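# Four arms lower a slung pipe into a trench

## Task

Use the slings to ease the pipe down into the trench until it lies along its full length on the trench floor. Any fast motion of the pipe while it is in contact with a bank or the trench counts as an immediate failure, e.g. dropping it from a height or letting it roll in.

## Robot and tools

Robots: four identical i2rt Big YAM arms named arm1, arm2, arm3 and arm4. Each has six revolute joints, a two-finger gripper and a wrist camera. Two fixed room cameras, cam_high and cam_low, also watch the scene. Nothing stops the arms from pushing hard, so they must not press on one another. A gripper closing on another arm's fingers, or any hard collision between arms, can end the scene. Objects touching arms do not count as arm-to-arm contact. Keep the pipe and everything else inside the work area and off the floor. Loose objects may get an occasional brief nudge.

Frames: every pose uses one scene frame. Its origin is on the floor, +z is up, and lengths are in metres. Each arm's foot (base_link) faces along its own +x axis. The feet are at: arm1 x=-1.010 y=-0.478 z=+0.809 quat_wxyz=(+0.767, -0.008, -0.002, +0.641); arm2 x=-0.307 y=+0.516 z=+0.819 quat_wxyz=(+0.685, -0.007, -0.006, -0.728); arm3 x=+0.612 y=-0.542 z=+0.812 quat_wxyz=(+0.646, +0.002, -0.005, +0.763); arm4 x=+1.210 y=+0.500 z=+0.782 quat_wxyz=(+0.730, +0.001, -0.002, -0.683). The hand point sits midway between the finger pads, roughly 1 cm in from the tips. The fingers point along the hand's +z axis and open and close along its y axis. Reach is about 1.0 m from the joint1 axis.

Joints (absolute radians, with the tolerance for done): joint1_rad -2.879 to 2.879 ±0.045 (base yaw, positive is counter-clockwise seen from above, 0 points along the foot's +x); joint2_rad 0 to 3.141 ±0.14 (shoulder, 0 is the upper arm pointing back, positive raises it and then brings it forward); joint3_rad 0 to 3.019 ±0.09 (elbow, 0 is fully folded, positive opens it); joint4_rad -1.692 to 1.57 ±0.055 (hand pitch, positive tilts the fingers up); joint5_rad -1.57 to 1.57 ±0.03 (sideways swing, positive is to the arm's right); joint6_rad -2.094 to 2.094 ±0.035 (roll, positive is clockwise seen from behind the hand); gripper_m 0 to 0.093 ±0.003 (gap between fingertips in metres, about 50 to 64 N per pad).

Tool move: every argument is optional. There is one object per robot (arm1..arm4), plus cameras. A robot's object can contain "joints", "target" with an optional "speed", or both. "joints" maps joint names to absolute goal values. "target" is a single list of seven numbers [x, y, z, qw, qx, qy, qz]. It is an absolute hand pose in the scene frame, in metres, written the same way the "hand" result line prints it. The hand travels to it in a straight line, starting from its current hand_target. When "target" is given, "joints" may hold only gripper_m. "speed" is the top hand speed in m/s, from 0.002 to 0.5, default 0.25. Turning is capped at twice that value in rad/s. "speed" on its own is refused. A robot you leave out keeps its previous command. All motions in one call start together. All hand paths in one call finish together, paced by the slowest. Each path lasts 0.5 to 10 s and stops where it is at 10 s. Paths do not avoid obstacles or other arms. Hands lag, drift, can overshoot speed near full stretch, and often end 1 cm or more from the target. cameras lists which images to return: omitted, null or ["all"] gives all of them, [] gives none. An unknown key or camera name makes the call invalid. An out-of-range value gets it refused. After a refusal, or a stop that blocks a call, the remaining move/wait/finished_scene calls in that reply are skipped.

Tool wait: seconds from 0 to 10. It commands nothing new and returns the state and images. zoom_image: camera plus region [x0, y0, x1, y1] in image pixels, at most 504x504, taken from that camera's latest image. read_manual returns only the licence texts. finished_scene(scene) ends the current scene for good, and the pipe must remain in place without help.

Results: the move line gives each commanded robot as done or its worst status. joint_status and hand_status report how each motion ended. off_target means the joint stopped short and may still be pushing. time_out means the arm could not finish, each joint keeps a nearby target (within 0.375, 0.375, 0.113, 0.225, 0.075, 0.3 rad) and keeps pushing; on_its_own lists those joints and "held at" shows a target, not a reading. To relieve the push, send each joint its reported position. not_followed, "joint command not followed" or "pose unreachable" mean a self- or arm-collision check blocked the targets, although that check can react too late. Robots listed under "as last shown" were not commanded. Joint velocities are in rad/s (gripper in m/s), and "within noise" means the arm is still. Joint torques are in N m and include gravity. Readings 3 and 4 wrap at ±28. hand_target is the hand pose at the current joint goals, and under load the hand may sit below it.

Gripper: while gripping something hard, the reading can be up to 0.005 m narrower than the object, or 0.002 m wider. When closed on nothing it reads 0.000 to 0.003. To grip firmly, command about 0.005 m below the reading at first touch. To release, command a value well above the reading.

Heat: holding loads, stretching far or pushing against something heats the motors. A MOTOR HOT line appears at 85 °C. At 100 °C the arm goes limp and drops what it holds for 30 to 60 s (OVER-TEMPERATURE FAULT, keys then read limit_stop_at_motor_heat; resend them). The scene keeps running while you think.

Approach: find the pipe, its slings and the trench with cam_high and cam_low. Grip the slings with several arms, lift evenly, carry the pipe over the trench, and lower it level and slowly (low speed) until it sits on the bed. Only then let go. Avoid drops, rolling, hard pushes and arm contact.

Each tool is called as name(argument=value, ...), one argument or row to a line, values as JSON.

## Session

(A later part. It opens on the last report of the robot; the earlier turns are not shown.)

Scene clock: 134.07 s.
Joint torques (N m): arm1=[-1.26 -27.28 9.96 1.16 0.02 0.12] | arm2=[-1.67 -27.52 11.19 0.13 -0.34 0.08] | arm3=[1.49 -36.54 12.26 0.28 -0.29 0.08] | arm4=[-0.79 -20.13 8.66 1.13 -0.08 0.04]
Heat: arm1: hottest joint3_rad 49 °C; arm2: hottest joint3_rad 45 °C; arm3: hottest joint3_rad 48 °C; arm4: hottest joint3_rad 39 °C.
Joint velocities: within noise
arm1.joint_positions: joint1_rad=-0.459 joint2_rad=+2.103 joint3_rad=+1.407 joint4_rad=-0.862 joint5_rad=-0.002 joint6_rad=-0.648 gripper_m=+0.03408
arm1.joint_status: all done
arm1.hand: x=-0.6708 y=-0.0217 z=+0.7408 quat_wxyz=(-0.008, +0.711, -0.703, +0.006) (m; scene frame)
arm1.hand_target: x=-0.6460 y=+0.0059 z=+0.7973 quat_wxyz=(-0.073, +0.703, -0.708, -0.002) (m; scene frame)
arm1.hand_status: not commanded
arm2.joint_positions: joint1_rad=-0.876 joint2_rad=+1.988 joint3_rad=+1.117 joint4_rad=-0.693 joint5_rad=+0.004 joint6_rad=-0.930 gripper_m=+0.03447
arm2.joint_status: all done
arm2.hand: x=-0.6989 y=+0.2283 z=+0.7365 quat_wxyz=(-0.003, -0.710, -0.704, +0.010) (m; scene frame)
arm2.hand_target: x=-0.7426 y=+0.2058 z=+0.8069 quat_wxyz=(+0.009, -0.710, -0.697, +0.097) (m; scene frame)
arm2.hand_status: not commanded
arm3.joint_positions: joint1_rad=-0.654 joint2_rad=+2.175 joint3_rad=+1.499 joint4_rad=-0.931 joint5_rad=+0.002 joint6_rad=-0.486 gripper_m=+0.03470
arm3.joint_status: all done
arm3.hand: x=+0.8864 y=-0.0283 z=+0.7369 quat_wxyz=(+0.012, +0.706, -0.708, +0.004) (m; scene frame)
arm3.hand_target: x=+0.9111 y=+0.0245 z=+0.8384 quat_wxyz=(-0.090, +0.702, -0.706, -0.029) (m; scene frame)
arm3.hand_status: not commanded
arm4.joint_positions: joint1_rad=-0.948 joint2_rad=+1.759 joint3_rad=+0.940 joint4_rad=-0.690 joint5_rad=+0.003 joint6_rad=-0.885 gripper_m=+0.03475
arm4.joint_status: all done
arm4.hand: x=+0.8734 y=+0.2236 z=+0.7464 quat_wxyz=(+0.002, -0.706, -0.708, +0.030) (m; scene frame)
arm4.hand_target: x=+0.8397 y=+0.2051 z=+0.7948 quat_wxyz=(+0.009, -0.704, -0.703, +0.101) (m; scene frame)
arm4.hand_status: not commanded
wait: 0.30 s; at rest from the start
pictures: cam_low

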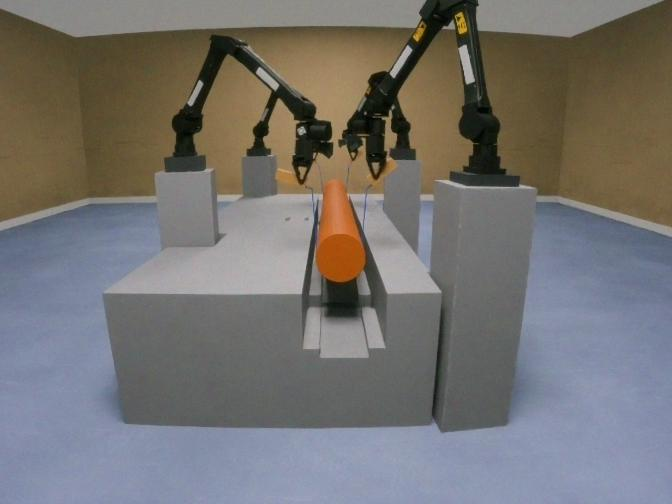

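move(
  arm1={"joints":{"joint1_rad":-0.4645,"joint2_rad":2.0625,"joint3_rad":1.4465,"joint4_rad":-0.816,"joint6_rad":-0.6345}},
  arm2={"joints":{"joint2_rad":1.907,"joint3_rad":1.161,"joint4_rad":-0.642}},
  arm3={"joints":{"joint1_rad":-0.6475,"joint2_rad":2.085,"joint3_rad":1.586,"joint4_rad":-0.8965,"joint6_rad":-0.4775}},
  arm4={"joints":{"joint1_rad":-0.967,"joint2_rad":1.7255,"joint3_rad":0.966,"joint4_rad":-0.6075,"joint6_rad":-0.9}},
  cameras=[],
)

move(
  arm1={"joints":{"joint1_rad":-0.463,"joint2_rad":2.095,"joint3_rad":1.441,"joint4_rad":-0.784,"joint6_rad":-0.633}},
  arm2={"joints":{"joint2_rad":1.940,"joint3_rad":1.156,"joint4_rad":-0.605}},
  arm3={"joints":{"joint1_rad":-0.645,"joint2_rad":2.119,"joint3_rad":1.591,"joint4_rad":-0.871,"joint6_rad":-0.475}},
  arm4={"joints":{"joint1_rad":-0.971,"joint2_rad":1.773,"joint3_rad":0.951,"joint4_rad":-0.547,"joint6_rad":-0.904}},
  cameras=["cam_low"],
)

zoom_image(
  camera="cam_low",
  region=[290, 220, 400, 330],
)

wait(
  seconds=0.2,
  cameras=["cam_low"],
)

zoom_image(
  camera="cam_low",
  region=[290, 220, 400, 330],
)

Scene clock: 146.50 s.
Joint torques (N m): arm1=[-0.97 -26.64 9.58 1.11 0.05 0.14] | arm2=[-1.67 -27.4 10.45 0.25 -0.32 0.08] | arm3=[1.44 -37.13 12.42 0.27 -0.28 0.08] | arm4=[-0.85 -20.25 8.14 1.17 -0.09 0.04]
Heat: arm1: hottest joint3_rad 49 °C; arm2: hottest joint2_rad 47 °C; arm3: hottest joint3_rad 49 °C; arm4: hottest joint3_rad 39 °C.
move: arm1 done; arm2 done; arm3 done; arm4 done
Joint velocities: within noise
arm1.joint_positions: joint1_rad=-0.459 joint2_rad=+2.129 joint3_rad=+1.406 joint4_rad=-0.832 joint5_rad=-0.002 joint6_rad=-0.647 gripper_m=+0.03408
arm1.joint_status: all done
arm1.hand: x=-0.6696 y=-0.0205 z=+0.7265 quat_wxyz=(-0.010, +0.711, -0.703, +0.006) (m; scene frame)
arm1.hand_target: x=-0.6462 y=+0.0065 z=+0.7773 quat_wxyz=(-0.070, +0.703, -0.708, -0.002) (m; scene frame)
arm1.hand_status: not commanded
arm2.joint_positions: joint1_rad=-0.876 joint2_rad=+2.016 joint3_rad=+1.117 joint4_rad=-0.659 joint5_rad=+0.004 joint6_rad=-0.930 gripper_m=+0.03447
arm2.joint_status: all done
arm2.hand: x=-0.7005 y=+0.2269 z=+0.7233 quat_wxyz=(-0.003, -0.710, -0.704, +0.013) (m; scene frame)
arm2.hand_target: x=-0.7438 y=+0.2047 z=+0.7902 quat_wxyz=(+0.009, -0.710, -0.698, +0.097) (m; scene frame)
arm2.hand_status: not commanded
arm3.joint_positions: joint1_rad=-0.652 joint2_rad=+2.212 joint3_rad=+1.499 joint4_rad=-0.904 joint5_rad=+0.002 joint6_rad=-0.484 gripper_m=+0.03470
arm3.joint_status: all done
arm3.hand: x=+0.8846 y=-0.0293 z=+0.7154 quat_wxyz=(+0.018, +0.706, -0.708, +0.006) (m; scene frame)
arm3.hand_target: x=+0.9116 y=+0.0292 z=+0.8201 quat_wxyz=(-0.088, +0.702, -0.706, -0.029) (m; scene frame)
arm3.hand_status: not commanded
arm4.joint_positions: joint1_rad=-0.951 joint2_rad=+1.805 joint3_rad=+0.929 joint4_rad=-0.631 joint5_rad=+0.003 joint6_rad=-0.889 gripper_m=+0.03475
arm4.joint_status: all done
arm4.hand: x=+0.8721 y=+0.2241 z=+0.7253 quat_wxyz=(+0.002, -0.705, -0.708, +0.031) (m; scene frame)
arm4.hand_target: x=+0.8378 y=+0.2057 z=+0.7716 quat_wxyz=(+0.009, -0.704, -0.703, +0.100) (m; scene frame)
arm4.hand_status: not commanded
pictures: none
No camera images: "cameras" was empty.

Scene clock: 148.10 s.
Joint torques (N m): arm1=[-0.85 -26.46 9.07 1.09 0 0.13] | arm2=[-1.67 -27.87 10.14 0.2 -0.37 0.08] | arm3=[1.44 -37.42 12.64 0.17 -0.29 0.08] | arm4=[-0.79 -20.25 7.46 1.17 -0.09 0.04]
Heat: arm1: hottest joint3_rad 49 °C; arm2: hottest joint2_rad 47 °C; arm3: hottest joint3_rad 49 °C; arm4: hottest joint3_rad 39 °C.
move: arm1 done; arm2 done; arm3 time_out; arm4 done
Joint velocities: within noise
arm1.joint_positions: joint1_rad=-0.458 joint2_rad=+2.160 joint3_rad=+1.404 joint4_rad=-0.799 joint5_rad=-0.002 joint6_rad=-0.645 gripper_m=+0.03408
arm1.joint_status: all done
arm1.hand: x=-0.6700 y=-0.0200 z=+0.7092 quat_wxyz=(-0.010, +0.711, -0.703, +0.006) (m; scene frame)
arm1.hand_target: x=-0.6468 y=+0.0066 z=+0.7578 quat_wxyz=(-0.067, +0.703, -0.708, -0.002) (m; scene frame)
arm1.hand_status: not commanded
arm2.joint_positions: joint1_rad=-0.876 joint2_rad=+2.053 joint3_rad=+1.114 joint4_rad=-0.621 joint5_rad=+0.004 joint6_rad=-0.930 gripper_m=+0.03447
arm2.joint_status: all done
arm2.hand: x=-0.6993 y=+0.2277 z=+0.7053 quat_wxyz=(-0.003, -0.710, -0.704, +0.011) (m; scene frame)
arm2.hand_target: x=-0.7443 y=+0.2041 z=+0.7731 quat_wxyz=(+0.009, -0.710, -0.698, +0.096) (m; scene frame)
arm2.hand_status: not commanded
arm3.joint_positions: joint1_rad=-0.650 joint2_rad=+2.247 joint3_rad=+1.499 joint4_rad=-0.877 joint5_rad=+0.002 joint6_rad=-0.480 gripper_m=+0.03470
arm3.joint_status: joint3_rad time_out (moved +0.000 of +0.092); the others done
arm3.on_its_own: joint3_rad reads +1.499 and still pushes toward +1.591 since a time_out
arm3.hand: x=+0.8827 y=-0.0298 z=+0.6959 quat_wxyz=(+0.021, +0.705, -0.708, +0.007) (m; scene frame)
arm3.hand_target: x=+0.9122 y=+0.0333 z=+0.8023 quat_wxyz=(-0.087, +0.702, -0.706, -0.029) (m; scene frame)
arm3.hand_status: not commanded
arm4.joint_positions: joint1_rad=-0.955 joint2_rad=+1.851 joint3_rad=+0.917 joint4_rad=-0.570 joint5_rad=+0.003 joint6_rad=-0.894 gripper_m=+0.03475
arm4.joint_status: all done
arm4.hand: x=+0.8713 y=+0.2257 z=+0.7046 quat_wxyz=(+0.002, -0.705, -0.708, +0.033) (m; scene frame)
arm4.hand_target: x=+0.8369 y=+0.2076 z=+0.7482 quat_wxyz=(+0.010, -0.704, -0.703, +0.099) (m; scene frame)
arm4.hand_status: not commanded
pictures: cam_low

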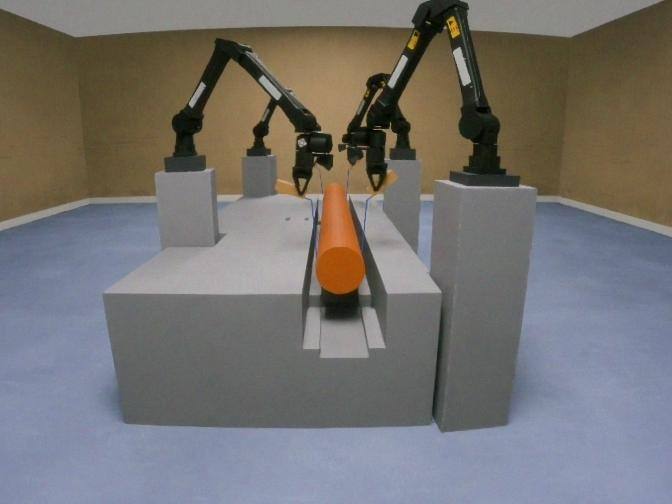

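Scaled by 4.582.

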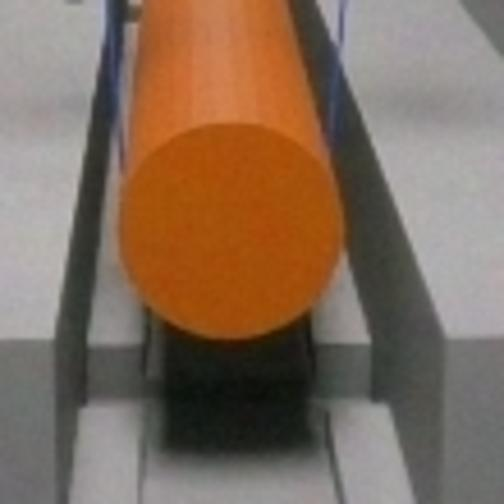

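not run: a stop came earlier in this reply.

Scaled by 4.582.

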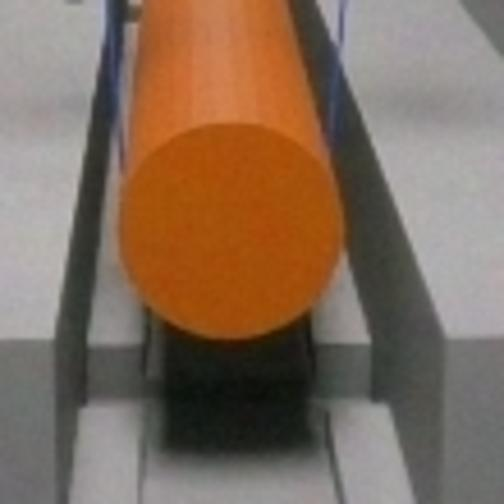

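move(
  arm1={"joints":{"joint1_rad":-0.463,"joint2_rad":2.122,"joint3_rad":1.443,"joint4_rad":-0.760,"joint6_rad":-0.633}},
  arm2={"joints":{"joint2_rad":1.968,"joint3_rad":1.156,"joint4_rad":-0.579}},
  arm3={"joints":{"joint1_rad":-0.6415,"joint2_rad":2.144,"joint3_rad":1.610,"joint4_rad":-0.865,"joint6_rad":-0.4715}},
  arm4={"joints":{"joint1_rad":-0.977,"joint2_rad":1.799,"joint3_rad":0.9445,"joint4_rad":-0.516,"joint6_rad":-0.910}},
  cameras=[],
)

move(
  arm1={"joints":{"joint1_rad":-0.463,"joint2_rad":2.150,"joint3_rad":1.445,"joint4_rad":-0.736,"joint6_rad":-0.633}},
  arm2={"joints":{"joint2_rad":1.996,"joint3_rad":1.156,"joint4_rad":-0.552}},
  arm3={"joints":{"joint1_rad":-0.638,"joint2_rad":2.169,"joint3_rad":1.628,"joint4_rad":-0.859,"joint6_rad":-0.468}},
  arm4={"joints":{"joint1_rad":-0.982,"joint2_rad":1.825,"joint3_rad":0.938,"joint4_rad":-0.485,"joint6_rad":-0.915}},
  cameras=["cam_low"],
)

zoom_image(
  camera="cam_low",
  region=[290, 220, 400, 330],
)

Scene clock: 160.67 s.
Joint torques (N m): arm1=[-0.56 -26.58 8.87 1.07 0.05 0.11] | arm2=[-1.67 -27.69 9.96 0.21 -0.35 0.08] | arm3=[1.61 -37.01 13.41 0.1 -0.28 0.08] | arm4=[-0.85 -19.72 6.83 1.29 -0.09 0.04]
Heat: arm1: hottest joint3_rad 48 °C; arm2: hottest joint2_rad 49 °C; arm3: hottest joint3_rad 49 °C; arm4: hottest joint3_rad 39 °C.
move: arm1 done; arm2 done; arm3 time_out; arm4 done
Joint velocities: within noise
arm1.joint_positions: joint1_rad=-0.458 joint2_rad=+2.184 joint3_rad=+1.404 joint4_rad=-0.775 joint5_rad=-0.002 joint6_rad=-0.645 gripper_m=+0.03408
arm1.joint_status: all done
arm1.hand: x=-0.6698 y=-0.0202 z=+0.6959 quat_wxyz=(-0.009, +0.711, -0.704, +0.006) (m; scene frame)
arm1.hand_target: x=-0.6457 y=+0.0079 z=+0.7433 quat_wxyz=(-0.067, +0.703, -0.708, -0.002) (m; scene frame)
arm1.hand_status: not commanded
arm2.joint_positions: joint1_rad=-0.876 joint2_rad=+2.077 joint3_rad=+1.114 joint4_rad=-0.595 joint5_rad=+0.004 joint6_rad=-0.930 gripper_m=+0.03447
arm2.joint_status: all done
arm2.hand: x=-0.6996 y=+0.2272 z=+0.6944 quat_wxyz=(-0.002, -0.710, -0.704, +0.013) (m; scene frame)
arm2.hand_target: x=-0.7452 y=+0.2032 z=+0.7600 quat_wxyz=(+0.009, -0.710, -0.698, +0.096) (m; scene frame)
arm2.hand_status: not commanded
arm3.joint_positions: joint1_rad=-0.647 joint2_rad=+2.267 joint3_rad=+1.507 joint4_rad=-0.870 joint5_rad=+0.002 joint6_rad=-0.477 gripper_m=+0.03470
arm3.joint_status: joint3_rad time_out (moved +0.008 of +0.111); the others done
arm3.on_its_own: joint3_rad reads +1.507 and still pushes toward +1.610 since a time_out
arm3.hand: x=+0.8813 y=-0.0287 z=+0.6866 quat_wxyz=(+0.024, +0.705, -0.708, +0.008) (m; scene frame)
arm3.hand_target: x=+0.9126 y=+0.0397 z=+0.7935 quat_wxyz=(-0.086, +0.703, -0.706, -0.029) (m; scene frame)
arm3.hand_status: not commanded
arm4.joint_positions: joint1_rad=-0.960 joint2_rad=+1.870 joint3_rad=+0.917 joint4_rad=-0.542 joint5_rad=+0.003 joint6_rad=-0.900 gripper_m=+0.03475
arm4.joint_status: all done
arm4.hand: x=+0.8677 y=+0.2257 z=+0.6971 quat_wxyz=(+0.003, -0.705, -0.708, +0.037) (m; scene frame)
arm4.hand_target: x=+0.8357 y=+0.2098 z=+0.7359 quat_wxyz=(+0.010, -0.704, -0.703, +0.098) (m; scene frame)
arm4.hand_status: not commanded
pictures: none
No camera images: "cameras" was empty.

not run: a stop came earlier in this reply.

Scaled by 4.582.

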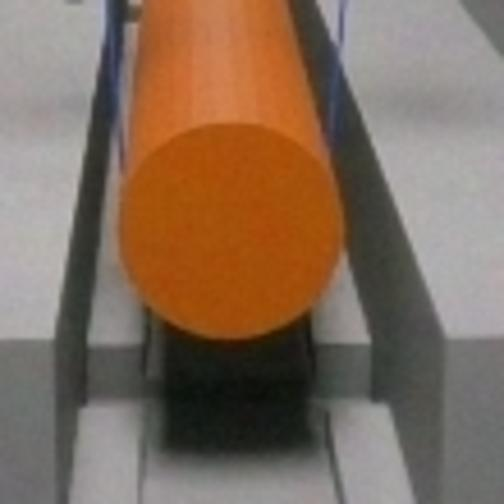

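move(
  arm1={"joints":{"joint1_rad":-0.463,"joint2_rad":2.181,"joint3_rad":1.447,"joint4_rad":-0.709,"joint6_rad":-0.633}},
  arm2={"joints":{"joint2_rad":2.033,"joint3_rad":1.156,"joint4_rad":-0.518}},
  arm3={"joints":{"joint1_rad":-0.6355,"joint2_rad":2.202,"joint3_rad":1.641,"joint4_rad":-0.841,"joint6_rad":-0.4655}},
  arm4={"joints":{"joint1_rad":-0.983,"joint2_rad":1.872,"joint3_rad":0.9365,"joint4_rad":-0.438,"joint6_rad":-0.916}},
  cameras=["cam_low"],
)

zoom_image(
  camera="cam_low",
  region=[290, 220, 400, 330],
)

Scene clock: 169.43 s.
Joint torques (N m): arm1=[-1.08 -27.46 8.88 0.95 0.01 0.09] | arm2=[-1.73 -29.45 9.22 -0.01 -0.34 0.08] | arm3=[1.61 -39.65 12.49 0.02 -0.29 0.07] | arm4=[-0.73 -21.25 6.41 1.16 -0.09 0.04]
Heat: arm1: hottest joint3_rad 47 °C; arm2: hottest joint2_rad 49 °C; arm3: hottest joint2_rad 48 °C; arm4: hottest joint3_rad 38 °C.
move: arm1 done; arm2 done; arm3 time_out; arm4 done
Joint velocities: within noise
arm1.joint_positions: joint1_rad=-0.458 joint2_rad=+2.252 joint3_rad=+1.404 joint4_rad=-0.717 joint5_rad=-0.002 joint6_rad=-0.644 gripper_m=+0.03408
arm1.joint_status: all done
arm1.hand: x=-0.6715 y=-0.0235 z=+0.6587 quat_wxyz=(-0.004, +0.710, -0.704, +0.007) (m; scene frame)
arm1.hand_target: x=-0.6441 y=+0.0091 z=+0.7116 quat_wxyz=(-0.065, +0.703, -0.708, -0.001) (m; scene frame)
arm1.hand_status: not commanded
arm2.joint_positions: joint1_rad=-0.876 joint2_rad=+2.159 joint3_rad=+1.114 joint4_rad=-0.529 joint5_rad=+0.004 joint6_rad=-0.930 gripper_m=+0.03447
arm2.joint_status: all done
arm2.hand: x=-0.6943 y=+0.2306 z=+0.6566 quat_wxyz=(-0.004, -0.710, -0.704, +0.005) (m; scene frame)
arm2.hand_target: x=-0.7460 y=+0.2022 z=+0.7288 quat_wxyz=(+0.008, -0.710, -0.698, +0.093) (m; scene frame)
arm2.hand_status: not commanded
arm3.joint_positions: joint1_rad=-0.642 joint2_rad=+2.344 joint3_rad=+1.547 joint4_rad=-0.844 joint5_rad=+0.002 joint6_rad=-0.470 gripper_m=+0.03470
arm3.joint_status: joint2_rad time_out (moved +0.078 of -0.065); joint3_rad time_out (moved +0.040 of +0.134); the others done
arm3.on_its_own: joint2_rad reads +2.344 and still pushes toward +2.202 since a time_out; joint3_rad reads +1.547 and still pushes toward +1.641 since a time_out
arm3.hand: x=+0.8812 y=-0.0220 z=+0.6531 quat_wxyz=(+0.029, +0.705, -0.709, +0.010) (m; scene frame)
arm3.hand_target: x=+0.9139 y=+0.0505 z=+0.7694 quat_wxyz=(-0.085, +0.702, -0.706, -0.029) (m; scene frame)
arm3.hand_status: not commanded
arm4.joint_positions: joint1_rad=-0.967 joint2_rad=+1.956 joint3_rad=+0.907 joint4_rad=-0.460 joint5_rad=+0.003 joint6_rad=-0.905 gripper_m=+0.03475
arm4.joint_status: all done
arm4.hand: x=+0.8707 y=+0.2317 z=+0.6606 quat_wxyz=(+0.002, -0.705, -0.708, +0.030) (m; scene frame)
arm4.hand_target: x=+0.8336 y=+0.2118 z=+0.7044 quat_wxyz=(+0.010, -0.704, -0.703, +0.097) (m; scene frame)
arm4.hand_status: not commanded
pictures: cam_low

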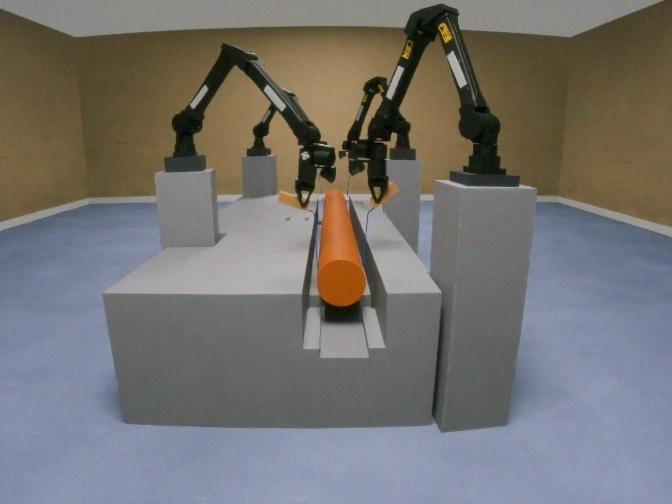

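Scaled by 4.582.

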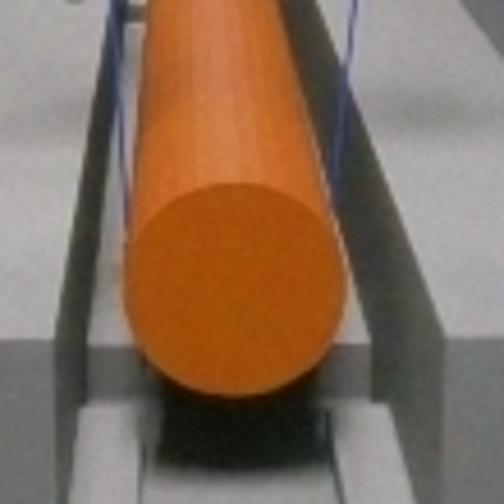

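move(
  arm1={"joints":{"joint1_rad":-0.463,"joint2_rad":2.227,"joint3_rad":1.4505,"joint4_rad":-0.669,"joint6_rad":-0.633}},
  arm2={"joints":{"joint2_rad":2.081,"joint3_rad":1.157,"joint4_rad":-0.474}},
  arm3={"joints":{"joint1_rad":-0.6355,"joint2_rad":2.233,"joint3_rad":1.644,"joint4_rad":-0.815,"joint6_rad":-0.4655}},
  arm4={"joints":{"joint1_rad":-0.983,"joint2_rad":1.934,"joint3_rad":0.9335,"joint4_rad":-0.376,"joint6_rad":-0.916}},
  cameras=["cam_low"],
)

zoom_image(
  camera="cam_low",
  region=[290, 240, 400, 350],
)

Scene clock: 179.37 s.
Joint torques (N m): arm1=[-0.85 -25.99 9.1 0.99 0.05 0.09] | arm2=[-1.67 -28.86 8.98 0.05 -0.38 0.08] | arm3=[1.55 -39.12 12.56 0.06 -0.28 0.06] | arm4=[-0.73 -20.48 5.83 1.17 -0.08 0.04]
Heat: arm1: hottest joint3_rad 46 °C; arm2: hottest joint2_rad 47 °C; arm3: hottest joint2_rad 50 °C; arm4: hottest joint3_rad 37 °C.
move: arm1 done; arm2 done; arm3 time_out; arm4 done
Joint velocities: within noise
arm1.joint_positions: joint1_rad=-0.458 joint2_rad=+2.280 joint3_rad=+1.404 joint4_rad=-0.680 joint5_rad=-0.002 joint6_rad=-0.644 gripper_m=+0.03408
arm1.joint_status: all done
arm1.hand: x=-0.6706 y=-0.0227 z=+0.6436 quat_wxyz=(-0.009, +0.710, -0.704, +0.006) (m; scene frame)
arm1.hand_target: x=-0.6436 y=+0.0091 z=+0.6867 quat_wxyz=(-0.063, +0.703, -0.708, -0.001) (m; scene frame)
arm1.hand_status: not commanded
arm2.joint_positions: joint1_rad=-0.876 joint2_rad=+2.198 joint3_rad=+1.114 joint4_rad=-0.486 joint5_rad=+0.005 joint6_rad=-0.930 gripper_m=+0.03447
arm2.joint_status: all done
arm2.hand: x=-0.6930 y=+0.2314 z=+0.6386 quat_wxyz=(-0.003, -0.710, -0.704, +0.006) (m; scene frame)
arm2.hand_target: x=-0.7458 y=+0.2019 z=+0.7064 quat_wxyz=(+0.008, -0.710, -0.698, +0.092) (m; scene frame)
arm2.hand_status: not commanded
arm3.joint_positions: joint1_rad=-0.642 joint2_rad=+2.369 joint3_rad=+1.547 joint4_rad=-0.819 joint5_rad=+0.002 joint6_rad=-0.470 gripper_m=+0.03470
arm3.joint_status: joint3_rad time_out (moved +0.000 of +0.097); the others done
arm3.on_its_own: joint3_rad reads +1.547 and still pushes toward +1.644 since a time_out
arm3.hand: x=+0.8807 y=-0.0230 z=+0.6390 quat_wxyz=(+0.028, +0.704, -0.709, +0.010) (m; scene frame)
arm3.hand_target: x=+0.9146 y=+0.0522 z=+0.7513 quat_wxyz=(-0.084, +0.703, -0.706, -0.028) (m; scene frame)
arm3.hand_status: not commanded
arm4.joint_positions: joint1_rad=-0.967 joint2_rad=+2.005 joint3_rad=+0.907 joint4_rad=-0.399 joint5_rad=+0.002 joint6_rad=-0.906 gripper_m=+0.03475
arm4.joint_status: all done
arm4.hand: x=+0.8691 y=+0.2303 z=+0.6412 quat_wxyz=(+0.003, -0.705, -0.708, +0.036) (m; scene frame)
arm4.hand_target: x=+0.8339 y=+0.2118 z=+0.6786 quat_wxyz=(+0.010, -0.704, -0.703, +0.096) (m; scene frame)
arm4.hand_status: not commanded
pictures: cam_low

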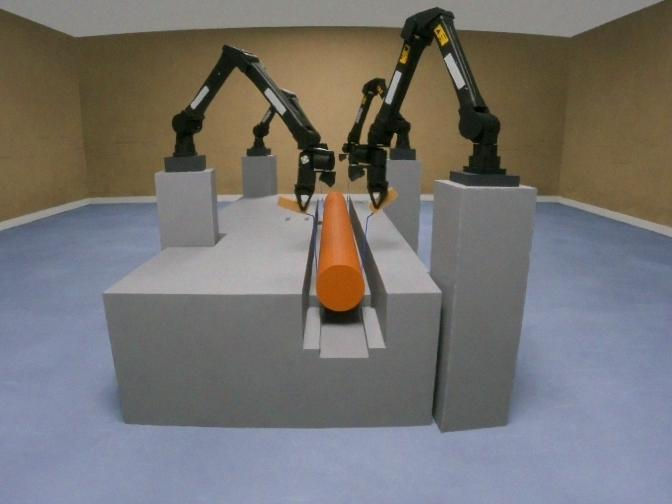

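Scaled by 4.582.

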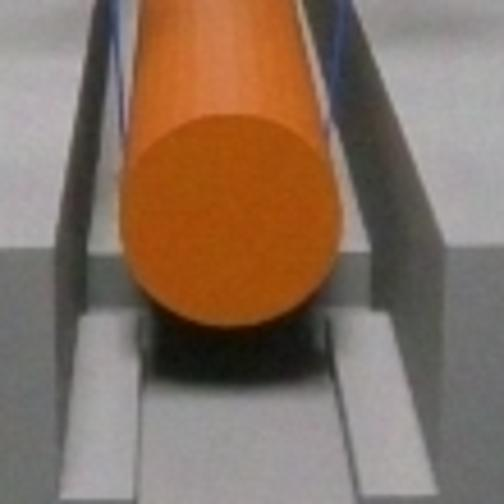

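wait(
  seconds=0.1,
  cameras=["cam_low"],
)

zoom_image(
  camera="cam_low",
  region=[290, 240, 400, 350],
)

wait(
  seconds=0.6,
  cameras=["cam_low"],
)

zoom_image(
  camera="cam_low",
  region=[290, 240, 400, 350],
)

zoom_image(
  camera="cam_low",
  region=[300, 170, 370, 240],
)

Scene clock: 188.50 s.
Joint torques (N m): arm1=[-1.38 -26.05 9.05 1.06 0.04 0.09] | arm2=[-1.67 -28.75 8.98 0.01 -0.38 0.07] | arm3=[1.67 -38.95 12.55 0.03 -0.28 0.06] | arm4=[-0.85 -20.42 5.86 1.18 -0.08 0.05]
Heat: arm1: hottest joint3_rad 46 °C; arm2: hottest joint2_rad 50 °C; arm3: hottest joint2_rad 53 °C; arm4: hottest joint3_rad 37 °C.
Joint velocities: within noise
arm1.joint_positions: joint1_rad=-0.458 joint2_rad=+2.280 joint3_rad=+1.404 joint4_rad=-0.680 joint5_rad=-0.002 joint6_rad=-0.644 gripper_m=+0.03408
arm1.joint_status: all done
arm1.hand: x=-0.6706 y=-0.0227 z=+0.6436 quat_wxyz=(-0.009, +0.710, -0.704, +0.006) (m; scene frame)
arm1.hand_target: x=-0.6436 y=+0.0091 z=+0.6867 quat_wxyz=(-0.063, +0.703, -0.708, -0.001) (m; scene frame)
arm1.hand_status: not commanded
arm2.joint_positions: joint1_rad=-0.876 joint2_rad=+2.198 joint3_rad=+1.114 joint4_rad=-0.486 joint5_rad=+0.005 joint6_rad=-0.930 gripper_m=+0.03447
arm2.joint_status: all done
arm2.hand: x=-0.6930 y=+0.2314 z=+0.6386 quat_wxyz=(-0.003, -0.710, -0.704, +0.006) (m; scene frame)
arm2.hand_target: x=-0.7458 y=+0.2019 z=+0.7064 quat_wxyz=(+0.008, -0.710, -0.698, +0.092) (m; scene frame)
arm2.hand_status: not commanded
arm3.joint_positions: joint1_rad=-0.642 joint2_rad=+2.369 joint3_rad=+1.547 joint4_rad=-0.819 joint5_rad=+0.002 joint6_rad=-0.470 gripper_m=+0.03470
arm3.joint_status: joint3_rad time_out (moved +0.000 of +0.097); the others done
arm3.on_its_own: joint3_rad reads +1.547 and still pushes toward +1.644 since a time_out
arm3.hand: x=+0.8807 y=-0.0230 z=+0.6390 quat_wxyz=(+0.028, +0.704, -0.709, +0.010) (m; scene frame)
arm3.hand_target: x=+0.9146 y=+0.0522 z=+0.7513 quat_wxyz=(-0.084, +0.703, -0.706, -0.028) (m; scene frame)
arm3.hand_status: not commanded
arm4.joint_positions: joint1_rad=-0.967 joint2_rad=+2.005 joint3_rad=+0.907 joint4_rad=-0.399 joint5_rad=+0.002 joint6_rad=-0.906 gripper_m=+0.03475
arm4.joint_status: all done
arm4.hand: x=+0.8691 y=+0.2303 z=+0.6412 quat_wxyz=(+0.003, -0.705, -0.708, +0.036) (m; scene frame)
arm4.hand_target: x=+0.8339 y=+0.2118 z=+0.6786 quat_wxyz=(+0.010, -0.704, -0.703, +0.096) (m; scene frame)
arm4.hand_status: not commanded
wait: 0.10 s; at rest from the start
pictures: cam_low

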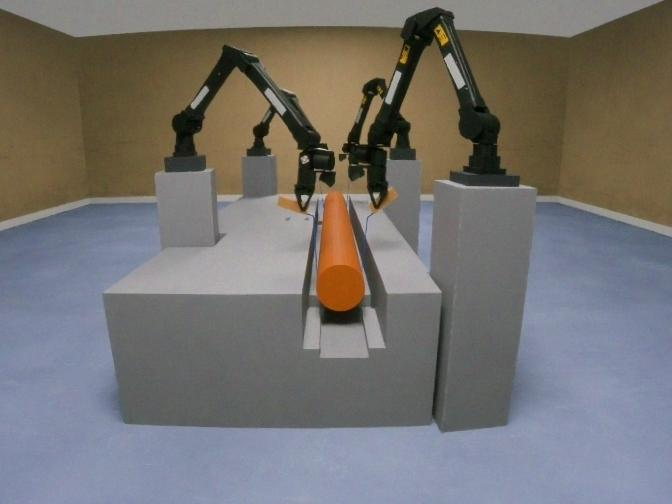

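Scaled by 4.582.

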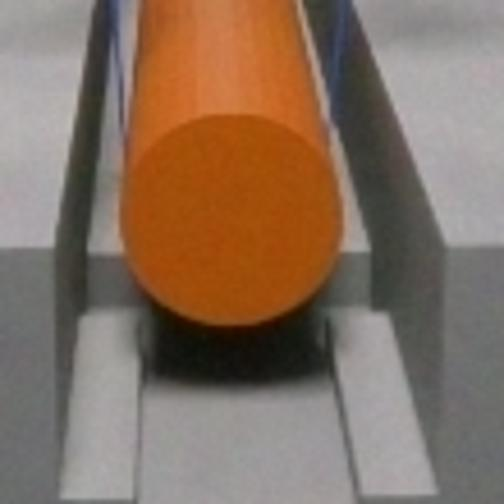

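Scene clock: 189.10 s.
Joint torques (N m): arm1=[-0.97 -25.93 9.09 0.84 0.02 0.12] | arm2=[-1.73 -28.86 8.99 0.03 -0.38 0.08] | arm3=[1.55 -38.89 12.59 0.08 -0.29 0.05] | arm4=[-0.91 -20.37 5.86 1.18 -0.08 0.04]
Heat: arm1: hottest joint3_rad 46 °C; arm2: hottest joint2_rad 50 °C; arm3: hottest joint2_rad 53 °C; arm4: hottest joint3_rad 37 °C.
Joint velocities: within noise
arm1.joint_positions: joint1_rad=-0.458 joint2_rad=+2.280 joint3_rad=+1.404 joint4_rad=-0.680 joint5_rad=-0.002 joint6_rad=-0.644 gripper_m=+0.03408
arm1.joint_status: all done
arm1.hand: x=-0.6706 y=-0.0227 z=+0.6436 quat_wxyz=(-0.009, +0.710, -0.704, +0.006) (m; scene frame)
arm1.hand_target: x=-0.6436 y=+0.0091 z=+0.6867 quat_wxyz=(-0.063, +0.703, -0.708, -0.001) (m; scene frame)
arm1.hand_status: not commanded
arm2.joint_positions: joint1_rad=-0.876 joint2_rad=+2.198 joint3_rad=+1.114 joint4_rad=-0.486 joint5_rad=+0.005 joint6_rad=-0.930 gripper_m=+0.03447
arm2.joint_status: all done
arm2.hand: x=-0.6930 y=+0.2314 z=+0.6386 quat_wxyz=(-0.003, -0.710, -0.704, +0.006) (m; scene frame)
arm2.hand_target: x=-0.7458 y=+0.2019 z=+0.7064 quat_wxyz=(+0.008, -0.710, -0.698, +0.092) (m; scene frame)
arm2.hand_status: not commanded
arm3.joint_positions: joint1_rad=-0.642 joint2_rad=+2.369 joint3_rad=+1.547 joint4_rad=-0.819 joint5_rad=+0.002 joint6_rad=-0.470 gripper_m=+0.03470
arm3.joint_status: joint3_rad time_out (moved +0.000 of +0.097); the others done
arm3.on_its_own: joint3_rad reads +1.547 and still pushes toward +1.644 since a time_out
arm3.hand: x=+0.8807 y=-0.0230 z=+0.6390 quat_wxyz=(+0.028, +0.704, -0.709, +0.010) (m; scene frame)
arm3.hand_target: x=+0.9146 y=+0.0522 z=+0.7513 quat_wxyz=(-0.084, +0.703, -0.706, -0.028) (m; scene frame)
arm3.hand_status: not commanded
arm4.joint_positions: joint1_rad=-0.967 joint2_rad=+2.005 joint3_rad=+0.907 joint4_rad=-0.399 joint5_rad=+0.002 joint6_rad=-0.906 gripper_m=+0.03475
arm4.joint_status: all done
arm4.hand: x=+0.8691 y=+0.2303 z=+0.6412 quat_wxyz=(+0.003, -0.705, -0.708, +0.036) (m; scene frame)
arm4.hand_target: x=+0.8339 y=+0.2118 z=+0.6786 quat_wxyz=(+0.010, -0.704, -0.703, +0.096) (m; scene frame)
arm4.hand_status: not commanded
wait: 0.60 s; at rest by 0.27 s
pictures: cam_low

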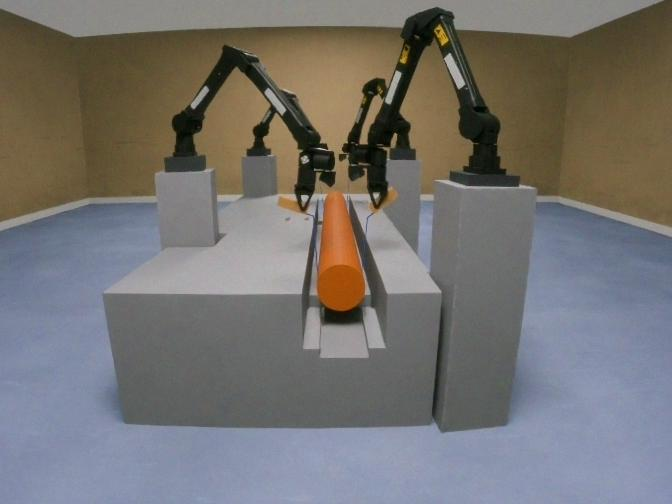

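Scaled by 4.582.

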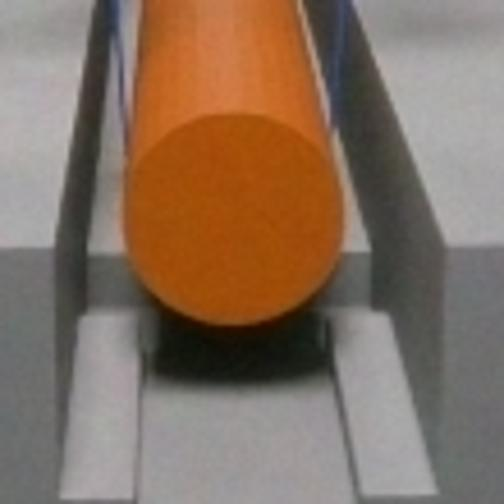

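Scaled by 7.200.

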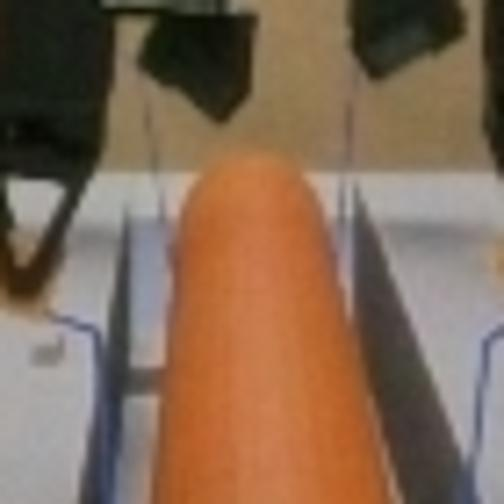

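move(
  arm1={"joints":{"joint1_rad":-0.468,"joint2_rad":2.273,"joint3_rad":1.439,"joint4_rad":-0.615,"joint6_rad":-0.638}},
  arm2={"joints":{"joint1_rad":-0.883,"joint2_rad":2.141,"joint3_rad":1.1645,"joint4_rad":-0.4265,"joint6_rad":-0.928}},
  arm3={"joints":{"joint1_rad":-0.631,"joint2_rad":2.291,"joint3_rad":1.669,"joint4_rad":-0.784,"joint6_rad":-0.461}},
  arm4={"joints":{"joint1_rad":-0.9906,"joint2_rad":1.9935,"joint3_rad":0.924,"joint4_rad":-0.309,"joint6_rad":-0.9236}},
  cameras=["cam_low"],
)

zoom_image(
  camera="cam_low",
  region=[290, 240, 400, 350],
)

zoom_image(
  camera="cam_low",
  region=[300, 170, 370, 240],
)

Scene clock: 198.70 s.
Joint torques (N m): arm1=[-1.03 -26.75 7.88 0.77 0.03 0.03] | arm2=[-1.2 -28.92 9.13 -0.13 -0.38 0.16] | arm3=[1.73 -39.77 11.84 -0.01 -0.28 0.06] | arm4=[-0.79 -21.07 4.97 1.21 -0.07 0.04]
Heat: arm1: hottest joint2_rad 46 °C; arm2: hottest joint2_rad 51 °C; arm3: hottest joint2_rad 54 °C; arm4: hottest joint3_rad 36 °C.
move: arm1 done; arm2 done; arm3 time_out; arm4 done
Joint velocities: within noise
arm1.joint_positions: joint1_rad=-0.458 joint2_rad=+2.336 joint3_rad=+1.404 joint4_rad=-0.622 joint5_rad=-0.002 joint6_rad=-0.644 gripper_m=+0.03408
arm1.joint_status: all done
arm1.hand: x=-0.6721 y=-0.0255 z=+0.6134 quat_wxyz=(-0.010, +0.710, -0.704, +0.006) (m; scene frame)
arm1.hand_target: x=-0.6437 y=+0.0031 z=+0.6583 quat_wxyz=(-0.062, +0.703, -0.708, -0.001) (m; scene frame)
arm1.hand_status: not commanded
arm2.joint_positions: joint1_rad=-0.876 joint2_rad=+2.258 joint3_rad=+1.114 joint4_rad=-0.434 joint5_rad=+0.005 joint6_rad=-0.930 gripper_m=+0.03447
arm2.joint_status: all done
arm2.hand: x=-0.6873 y=+0.2351 z=+0.6112 quat_wxyz=(-0.003, -0.710, -0.704, +0.002) (m; scene frame)
arm2.hand_target: x=-0.7436 y=+0.1983 z=+0.6794 quat_wxyz=(+0.007, -0.710, -0.698, +0.090) (m; scene frame)
arm2.hand_status: not commanded
arm3.joint_positions: joint1_rad=-0.637 joint2_rad=+2.433 joint3_rad=+1.579 joint4_rad=-0.787 joint5_rad=+0.002 joint6_rad=-0.465 gripper_m=+0.03470
arm3.joint_status: joint2_rad time_out (moved +0.065 of -0.078); the others done
arm3.on_its_own: joint2_rad reads +2.433 and still pushes toward +2.291 since a time_out; joint3_rad reads +1.579 and still pushes toward +1.669 since a time_out
arm3.hand: x=+0.8805 y=-0.0179 z=+0.6099 quat_wxyz=(+0.028, +0.704, -0.709, +0.010) (m; scene frame)
arm3.hand_target: x=+0.9150 y=+0.0599 z=+0.7240 quat_wxyz=(-0.083, +0.703, -0.706, -0.028) (m; scene frame)
arm3.hand_status: not commanded
arm4.joint_positions: joint1_rad=-0.975 joint2_rad=+2.070 joint3_rad=+0.903 joint4_rad=-0.333 joint5_rad=+0.002 joint6_rad=-0.913 gripper_m=+0.03475
arm4.joint_status: all done
arm4.hand: x=+0.8709 y=+0.2359 z=+0.6149 quat_wxyz=(+0.003, -0.705, -0.708, +0.034) (m; scene frame)
arm4.hand_target: x=+0.8350 y=+0.2172 z=+0.6526 quat_wxyz=(+0.011, -0.705, -0.703, +0.094) (m; scene frame)
arm4.hand_status: not commanded
pictures: cam_low

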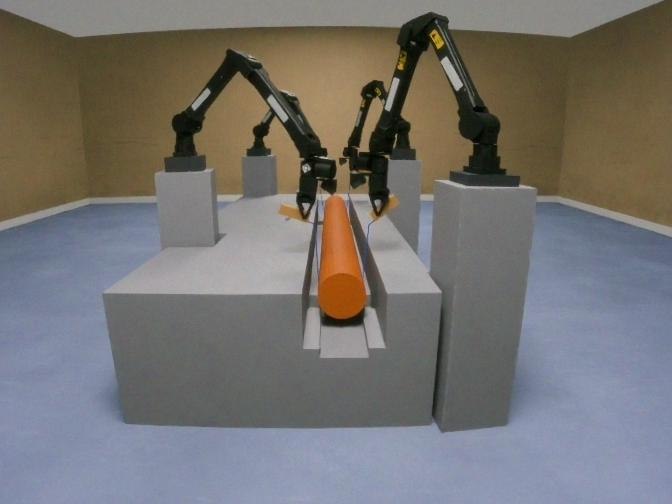

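Scaled by 4.582.

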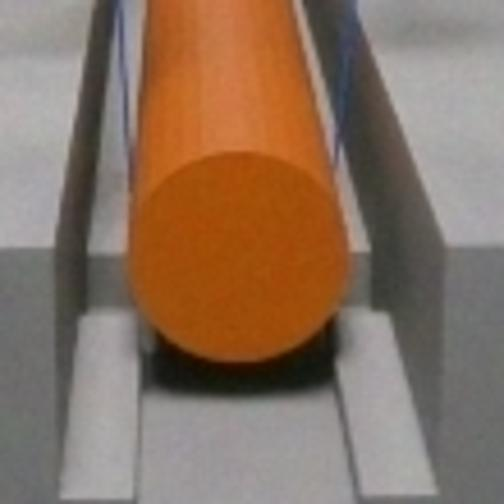

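Scaled by 7.200.

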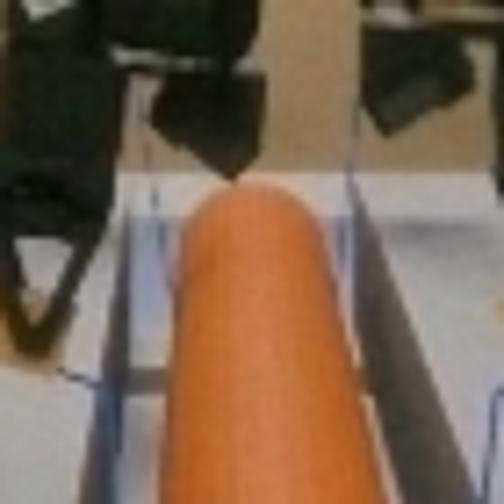

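move(
  arm1={"joints":{"joint1_rad":-0.485,"joint2_rad":2.319,"joint3_rad":1.435,"joint4_rad":-0.581,"joint6_rad":-0.655}},
  arm2={"joints":{"joint1_rad":-0.858,"joint2_rad":2.187,"joint3_rad":1.1665,"joint4_rad":-0.3885,"joint6_rad":-0.903}},
  arm3={"joints":{"joint1_rad":-0.631,"joint2_rad":2.331,"joint3_rad":1.674,"joint4_rad":-0.757,"joint6_rad":-0.461}},
  arm4={"joints":{"joint1_rad":-0.9906,"joint2_rad":2.0575,"joint3_rad":0.922,"joint4_rad":-0.249,"joint6_rad":-0.9236}},
  cameras=["cam_low"],
)

zoom_image(
  camera="cam_low",
  region=[290, 240, 400, 350],
)

zoom_image(
  camera="cam_low",
  region=[300, 170, 370, 240],
)

Scene clock: 215.57 s.
Joint torques (N m): arm1=[-2.43 -26.4 7.23 0.87 0.02 -0.07] | arm2=[-0.21 -28.51 8.92 -0.25 -0.4 0.17] | arm3=[1.67 -39.71 11.67 0.05 -0.3 0.05] | arm4=[-0.79 -20.78 4.38 1.14 -0.05 0.04]
Heat: arm1: hottest joint2_rad 46 °C; arm2: hottest joint2_rad 52 °C; arm3: hottest joint2_rad 54 °C; arm4: hottest joint2_rad 35 °C.
move: arm1 done; arm2 done; arm3 time_out; arm4 done
Joint velocities: within noise
arm1.joint_positions: joint1_rad=-0.464 joint2_rad=+2.370 joint3_rad=+1.404 joint4_rad=-0.589 joint5_rad=-0.002 joint6_rad=-0.649 gripper_m=+0.03408
arm1.joint_status: all done
arm1.hand: x=-0.6707 y=-0.0303 z=+0.5955 quat_wxyz=(-0.010, +0.709, -0.705, +0.006) (m; scene frame)
arm1.hand_target: x=-0.6399 y=-0.0094 z=+0.6315 quat_wxyz=(-0.054, +0.704, -0.708, +0.002) (m; scene frame)
arm1.hand_status: not commanded
arm2.joint_positions: joint1_rad=-0.864 joint2_rad=+2.300 joint3_rad=+1.114 joint4_rad=-0.394 joint5_rad=+0.005 joint6_rad=-0.907 gripper_m=+0.03447
arm2.joint_status: all done
arm2.hand: x=-0.6801 y=+0.2332 z=+0.5924 quat_wxyz=(-0.003, -0.714, -0.700, +0.002) (m; scene frame)
arm2.hand_target: x=-0.7332 y=+0.1890 z=+0.6577 quat_wxyz=(+0.005, -0.711, -0.698, +0.087) (m; scene frame)
arm2.hand_status: not commanded
arm3.joint_positions: joint1_rad=-0.637 joint2_rad=+2.469 joint3_rad=+1.583 joint4_rad=-0.760 joint5_rad=+0.003 joint6_rad=-0.464 gripper_m=+0.03470
arm3.joint_status: joint3_rad time_out (moved +0.004 of +0.095); the others done
arm3.on_its_own: joint3_rad reads +1.583 and still pushes toward +1.674 since a time_out
arm3.hand: x=+0.8789 y=-0.0212 z=+0.5899 quat_wxyz=(+0.031, +0.704, -0.709, +0.011) (m; scene frame)
arm3.hand_target: x=+0.9149 y=+0.0597 z=+0.7008 quat_wxyz=(-0.079, +0.703, -0.706, -0.027) (m; scene frame)
arm3.hand_status: not commanded
arm4.joint_positions: joint1_rad=-0.975 joint2_rad=+2.128 joint3_rad=+0.903 joint4_rad=-0.271 joint5_rad=+0.002 joint6_rad=-0.913 gripper_m=+0.03475
arm4.joint_status: all done
arm4.hand: x=+0.8730 y=+0.2373 z=+0.5925 quat_wxyz=(+0.003, -0.705, -0.708, +0.036) (m; scene frame)
arm4.hand_target: x=+0.8383 y=+0.2193 z=+0.6266 quat_wxyz=(+0.011, -0.705, -0.704, +0.092) (m; scene frame)
arm4.hand_status: not commanded
pictures: cam_low

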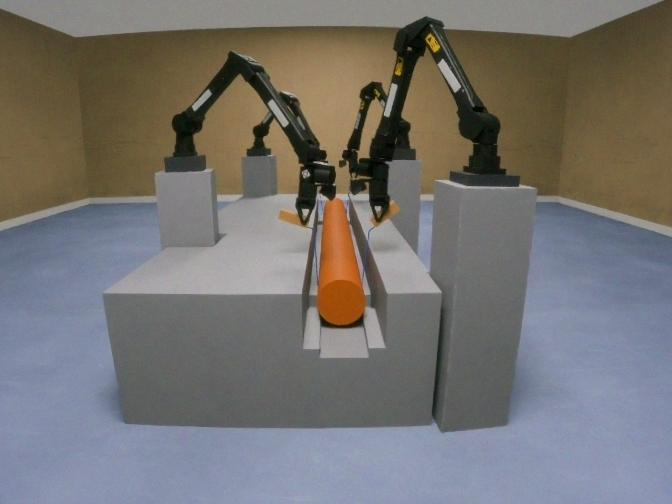

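Scaled by 4.582.

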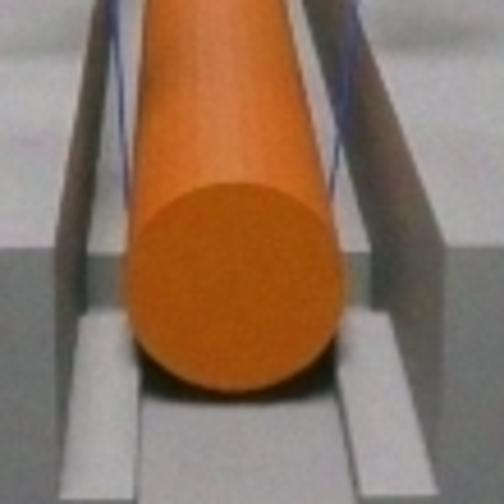

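Scaled by 7.200.

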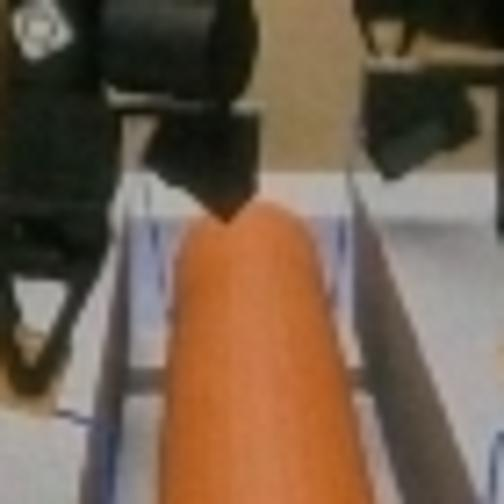

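move(
  arm1={"joints":{"joint1_rad":-0.495,"joint2_rad":2.341,"joint3_rad":1.438,"joint4_rad":-0.565,"joint6_rad":-0.665}},
  arm2={"joints":{"joint1_rad":-0.848,"joint2_rad":2.211,"joint3_rad":1.1675,"joint4_rad":-0.3685,"joint6_rad":-0.893}},
  arm3={"joints":{"joint1_rad":-0.628,"joint2_rad":2.361,"joint3_rad":1.691,"joint4_rad":-0.7475,"joint6_rad":-0.458}},
  arm4={"joints":{"joint1_rad":-0.9906,"joint2_rad":2.0855,"joint3_rad":0.921,"joint4_rad":-0.223,"joint6_rad":-0.9236}},
  cameras=["cam_low"],
)

zoom_image(
  camera="cam_low",
  region=[290, 240, 400, 350],
)

zoom_image(
  camera="cam_low",
  region=[300, 170, 370, 240],
)

Scene clock: 229.57 s.
Joint torques (N m): arm1=[-1.79 -25.41 7.43 0.83 0.03 -0.07] | arm2=[-0.15 -27.69 8.9 -0.24 -0.4 0.17] | arm3=[1.79 -39.12 11.69 0.02 -0.3 0.07] | arm4=[-0.73 -19.96 4.16 1.28 -0.04 0.05]
Heat: arm1: hottest joint2_rad 47 °C; arm2: hottest joint2_rad 53 °C; arm3: hottest joint2_rad 50 °C; arm4: hottest joint2_rad 34 °C.
move: arm1 done; arm2 done; arm3 time_out; arm4 done
Joint velocities: within noise
arm1.joint_positions: joint1_rad=-0.474 joint2_rad=+2.385 joint3_rad=+1.404 joint4_rad=-0.574 joint5_rad=-0.002 joint6_rad=-0.658 gripper_m=+0.03408
arm1.joint_status: all done
arm1.hand: x=-0.6670 y=-0.0351 z=+0.5874 quat_wxyz=(-0.010, +0.709, -0.705, +0.006) (m; scene frame)
arm1.hand_target: x=-0.6357 y=-0.0142 z=+0.6202 quat_wxyz=(-0.053, +0.704, -0.709, +0.002) (m; scene frame)
arm1.hand_status: not commanded
arm2.joint_positions: joint1_rad=-0.854 joint2_rad=+2.315 joint3_rad=+1.114 joint4_rad=-0.374 joint5_rad=+0.005 joint6_rad=-0.897 gripper_m=+0.03447
arm2.joint_status: all done
arm2.hand: x=-0.6770 y=+0.2296 z=+0.5860 quat_wxyz=(-0.003, -0.714, -0.700, +0.004) (m; scene frame)
arm2.hand_target: x=-0.7285 y=+0.1856 z=+0.6465 quat_wxyz=(+0.004, -0.711, -0.698, +0.085) (m; scene frame)
arm2.hand_status: not commanded
arm3.joint_positions: joint1_rad=-0.636 joint2_rad=+2.493 joint3_rad=+1.600 joint4_rad=-0.751 joint5_rad=+0.003 joint6_rad=-0.462 gripper_m=+0.03470
arm3.joint_status: joint3_rad time_out (moved +0.017 of +0.108); the others done
arm3.on_its_own: joint3_rad reads +1.600 and still pushes toward +1.691 since a time_out
arm3.hand: x=+0.8796 y=-0.0178 z=+0.5805 quat_wxyz=(+0.029, +0.704, -0.710, +0.010) (m; scene frame)
arm3.hand_target: x=+0.9145 y=+0.0632 z=+0.6874 quat_wxyz=(-0.077, +0.703, -0.707, -0.027) (m; scene frame)
arm3.hand_status: not commanded
arm4.joint_positions: joint1_rad=-0.975 joint2_rad=+2.146 joint3_rad=+0.903 joint4_rad=-0.248 joint5_rad=+0.002 joint6_rad=-0.914 gripper_m=+0.03475
arm4.joint_status: all done
arm4.hand: x=+0.8733 y=+0.2376 z=+0.5855 quat_wxyz=(+0.003, -0.705, -0.708, +0.038) (m; scene frame)
arm4.hand_target: x=+0.8403 y=+0.2209 z=+0.6151 quat_wxyz=(+0.010, -0.705, -0.704, +0.090) (m; scene frame)
arm4.hand_status: not commanded
pictures: cam_low

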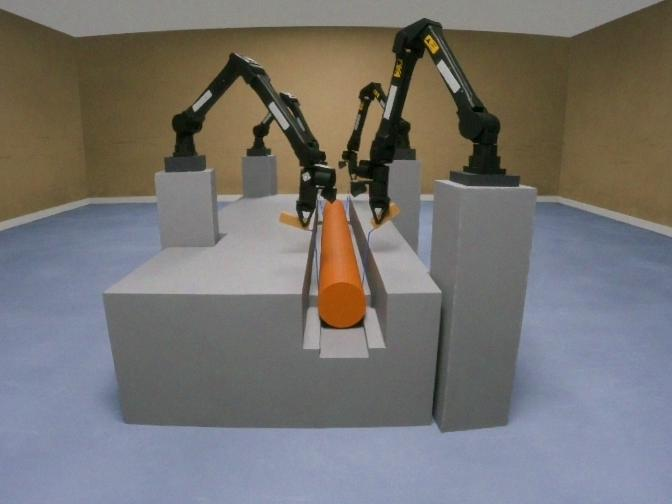

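Scaled by 4.582.

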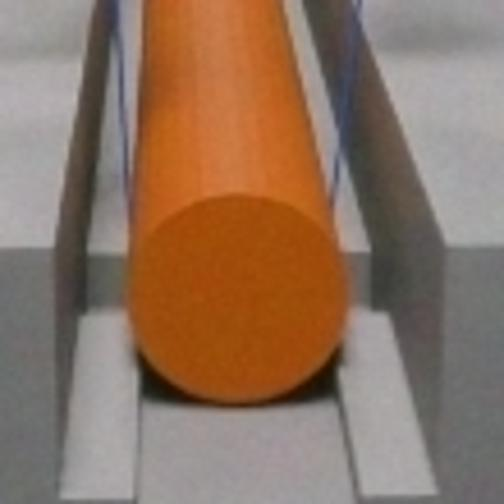

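Scaled by 7.200.

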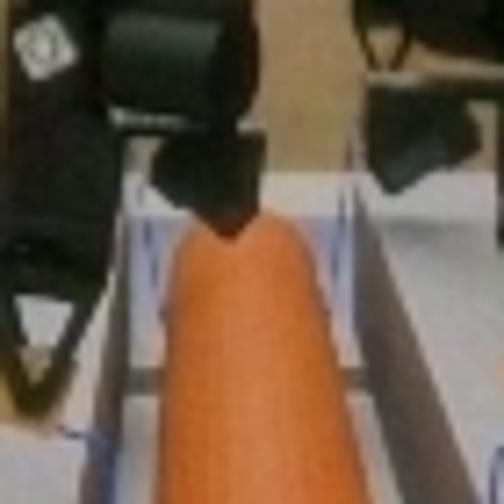

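move(
  arm1={"joints":{"joint1_rad":-0.495,"joint2_rad":2.367,"joint3_rad":1.4415,"joint4_rad":-0.546,"joint6_rad":-0.665}},
  arm2={"joints":{"joint1_rad":-0.848,"joint2_rad":2.240,"joint3_rad":1.1685,"joint4_rad":-0.3445,"joint6_rad":-0.893}},
  arm3={"joints":{"joint1_rad":-0.628,"joint2_rad":2.379,"joint3_rad":1.6935,"joint4_rad":-0.7355,"joint6_rad":-0.458}},
  arm4={"joints":{"joint1_rad":-0.9906,"joint2_rad":2.1185,"joint3_rad":0.920,"joint4_rad":-0.192,"joint6_rad":-0.9236}},
  cameras=["cam_low"],
)

zoom_image(
  camera="cam_low",
  region=[290, 240, 400, 350],
)

zoom_image(
  camera="cam_low",
  region=[300, 170, 370, 240],
)

Scene clock: 235.80 s.
Joint torques (N m): arm1=[-1.67 -25.35 7.57 0.77 0.06 -0.07] | arm2=[-0.21 -28.28 8.29 -0.28 -0.4 0.17] | arm3=[1.85 -38.95 11.25 0.12 -0.3 0.05] | arm4=[-0.73 -19.78 3.88 1.2 -0.04 0.05]
Heat: arm1: hottest joint2_rad 47 °C; arm2: hottest joint2_rad 53 °C; arm3: hottest joint2_rad 49 °C; arm4: hottest joint3_rad 34 °C.
move: arm1 done; arm2 done; arm3 done; arm4 done
Joint velocities: within noise
arm1.joint_positions: joint1_rad=-0.475 joint2_rad=+2.410 joint3_rad=+1.404 joint4_rad=-0.551 joint5_rad=-0.002 joint6_rad=-0.658 gripper_m=+0.03408
arm1.joint_status: all done
arm1.hand: x=-0.6688 y=-0.0382 z=+0.5737 quat_wxyz=(-0.008, +0.709, -0.705, +0.006) (m; scene frame)
arm1.hand_target: x=-0.6368 y=-0.0158 z=+0.6068 quat_wxyz=(-0.051, +0.704, -0.709, +0.002) (m; scene frame)
arm1.hand_status: not commanded
arm2.joint_positions: joint1_rad=-0.854 joint2_rad=+2.348 joint3_rad=+1.118 joint4_rad=-0.349 joint5_rad=+0.005 joint6_rad=-0.896 gripper_m=+0.03447
arm2.joint_status: all done
arm2.hand: x=-0.6742 y=+0.2315 z=+0.5720 quat_wxyz=(-0.003, -0.714, -0.700, +0.003) (m; scene frame)
arm2.hand_target: x=-0.7262 y=+0.1873 z=+0.6327 quat_wxyz=(+0.003, -0.711, -0.698, +0.083) (m; scene frame)
arm2.hand_status: not commanded
arm3.joint_positions: joint1_rad=-0.636 joint2_rad=+2.507 joint3_rad=+1.608 joint4_rad=-0.740 joint5_rad=+0.003 joint6_rad=-0.462 gripper_m=+0.03470
arm3.joint_status: all done
arm3.hand: x=+0.8802 y=-0.0166 z=+0.5738 quat_wxyz=(+0.028, +0.704, -0.710, +0.010) (m; scene frame)
arm3.hand_target: x=+0.9141 y=+0.0626 z=+0.6768 quat_wxyz=(-0.075, +0.703, -0.706, -0.026) (m; scene frame)
arm3.hand_status: not commanded
arm4.joint_positions: joint1_rad=-0.975 joint2_rad=+2.176 joint3_rad=+0.903 joint4_rad=-0.214 joint5_rad=+0.002 joint6_rad=-0.914 gripper_m=+0.03475
arm4.joint_status: all done
arm4.hand: x=+0.8746 y=+0.2385 z=+0.5741 quat_wxyz=(+0.004, -0.705, -0.708, +0.040) (m; scene frame)
arm4.hand_target: x=+0.8429 y=+0.2227 z=+0.6017 quat_wxyz=(+0.010, -0.705, -0.704, +0.088) (m; scene frame)
arm4.hand_status: not commanded
pictures: cam_low

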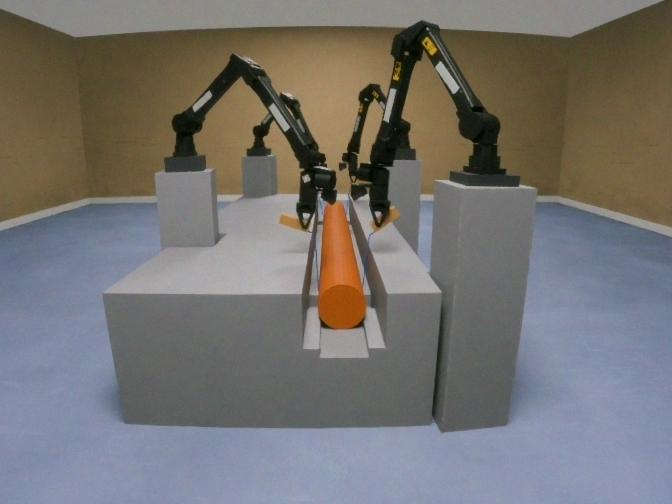

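Scaled by 4.582.

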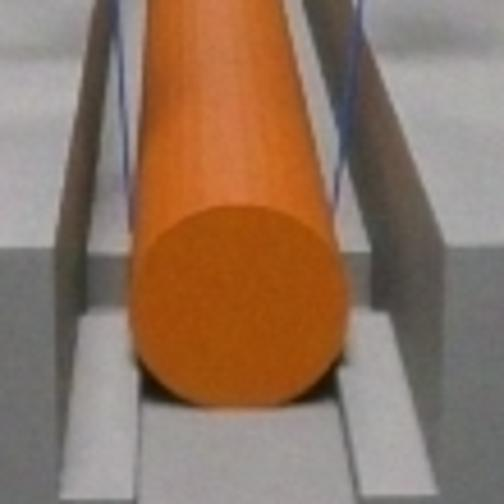

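Scaled by 7.200.

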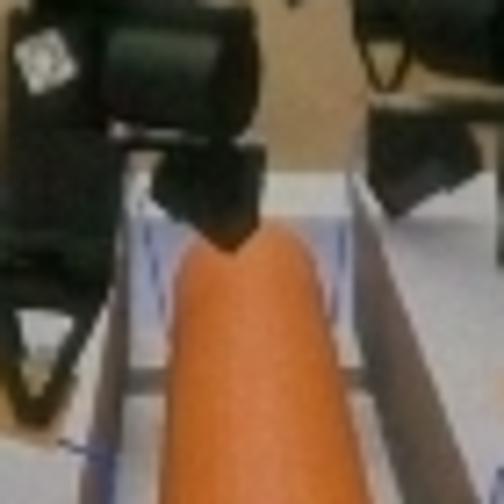

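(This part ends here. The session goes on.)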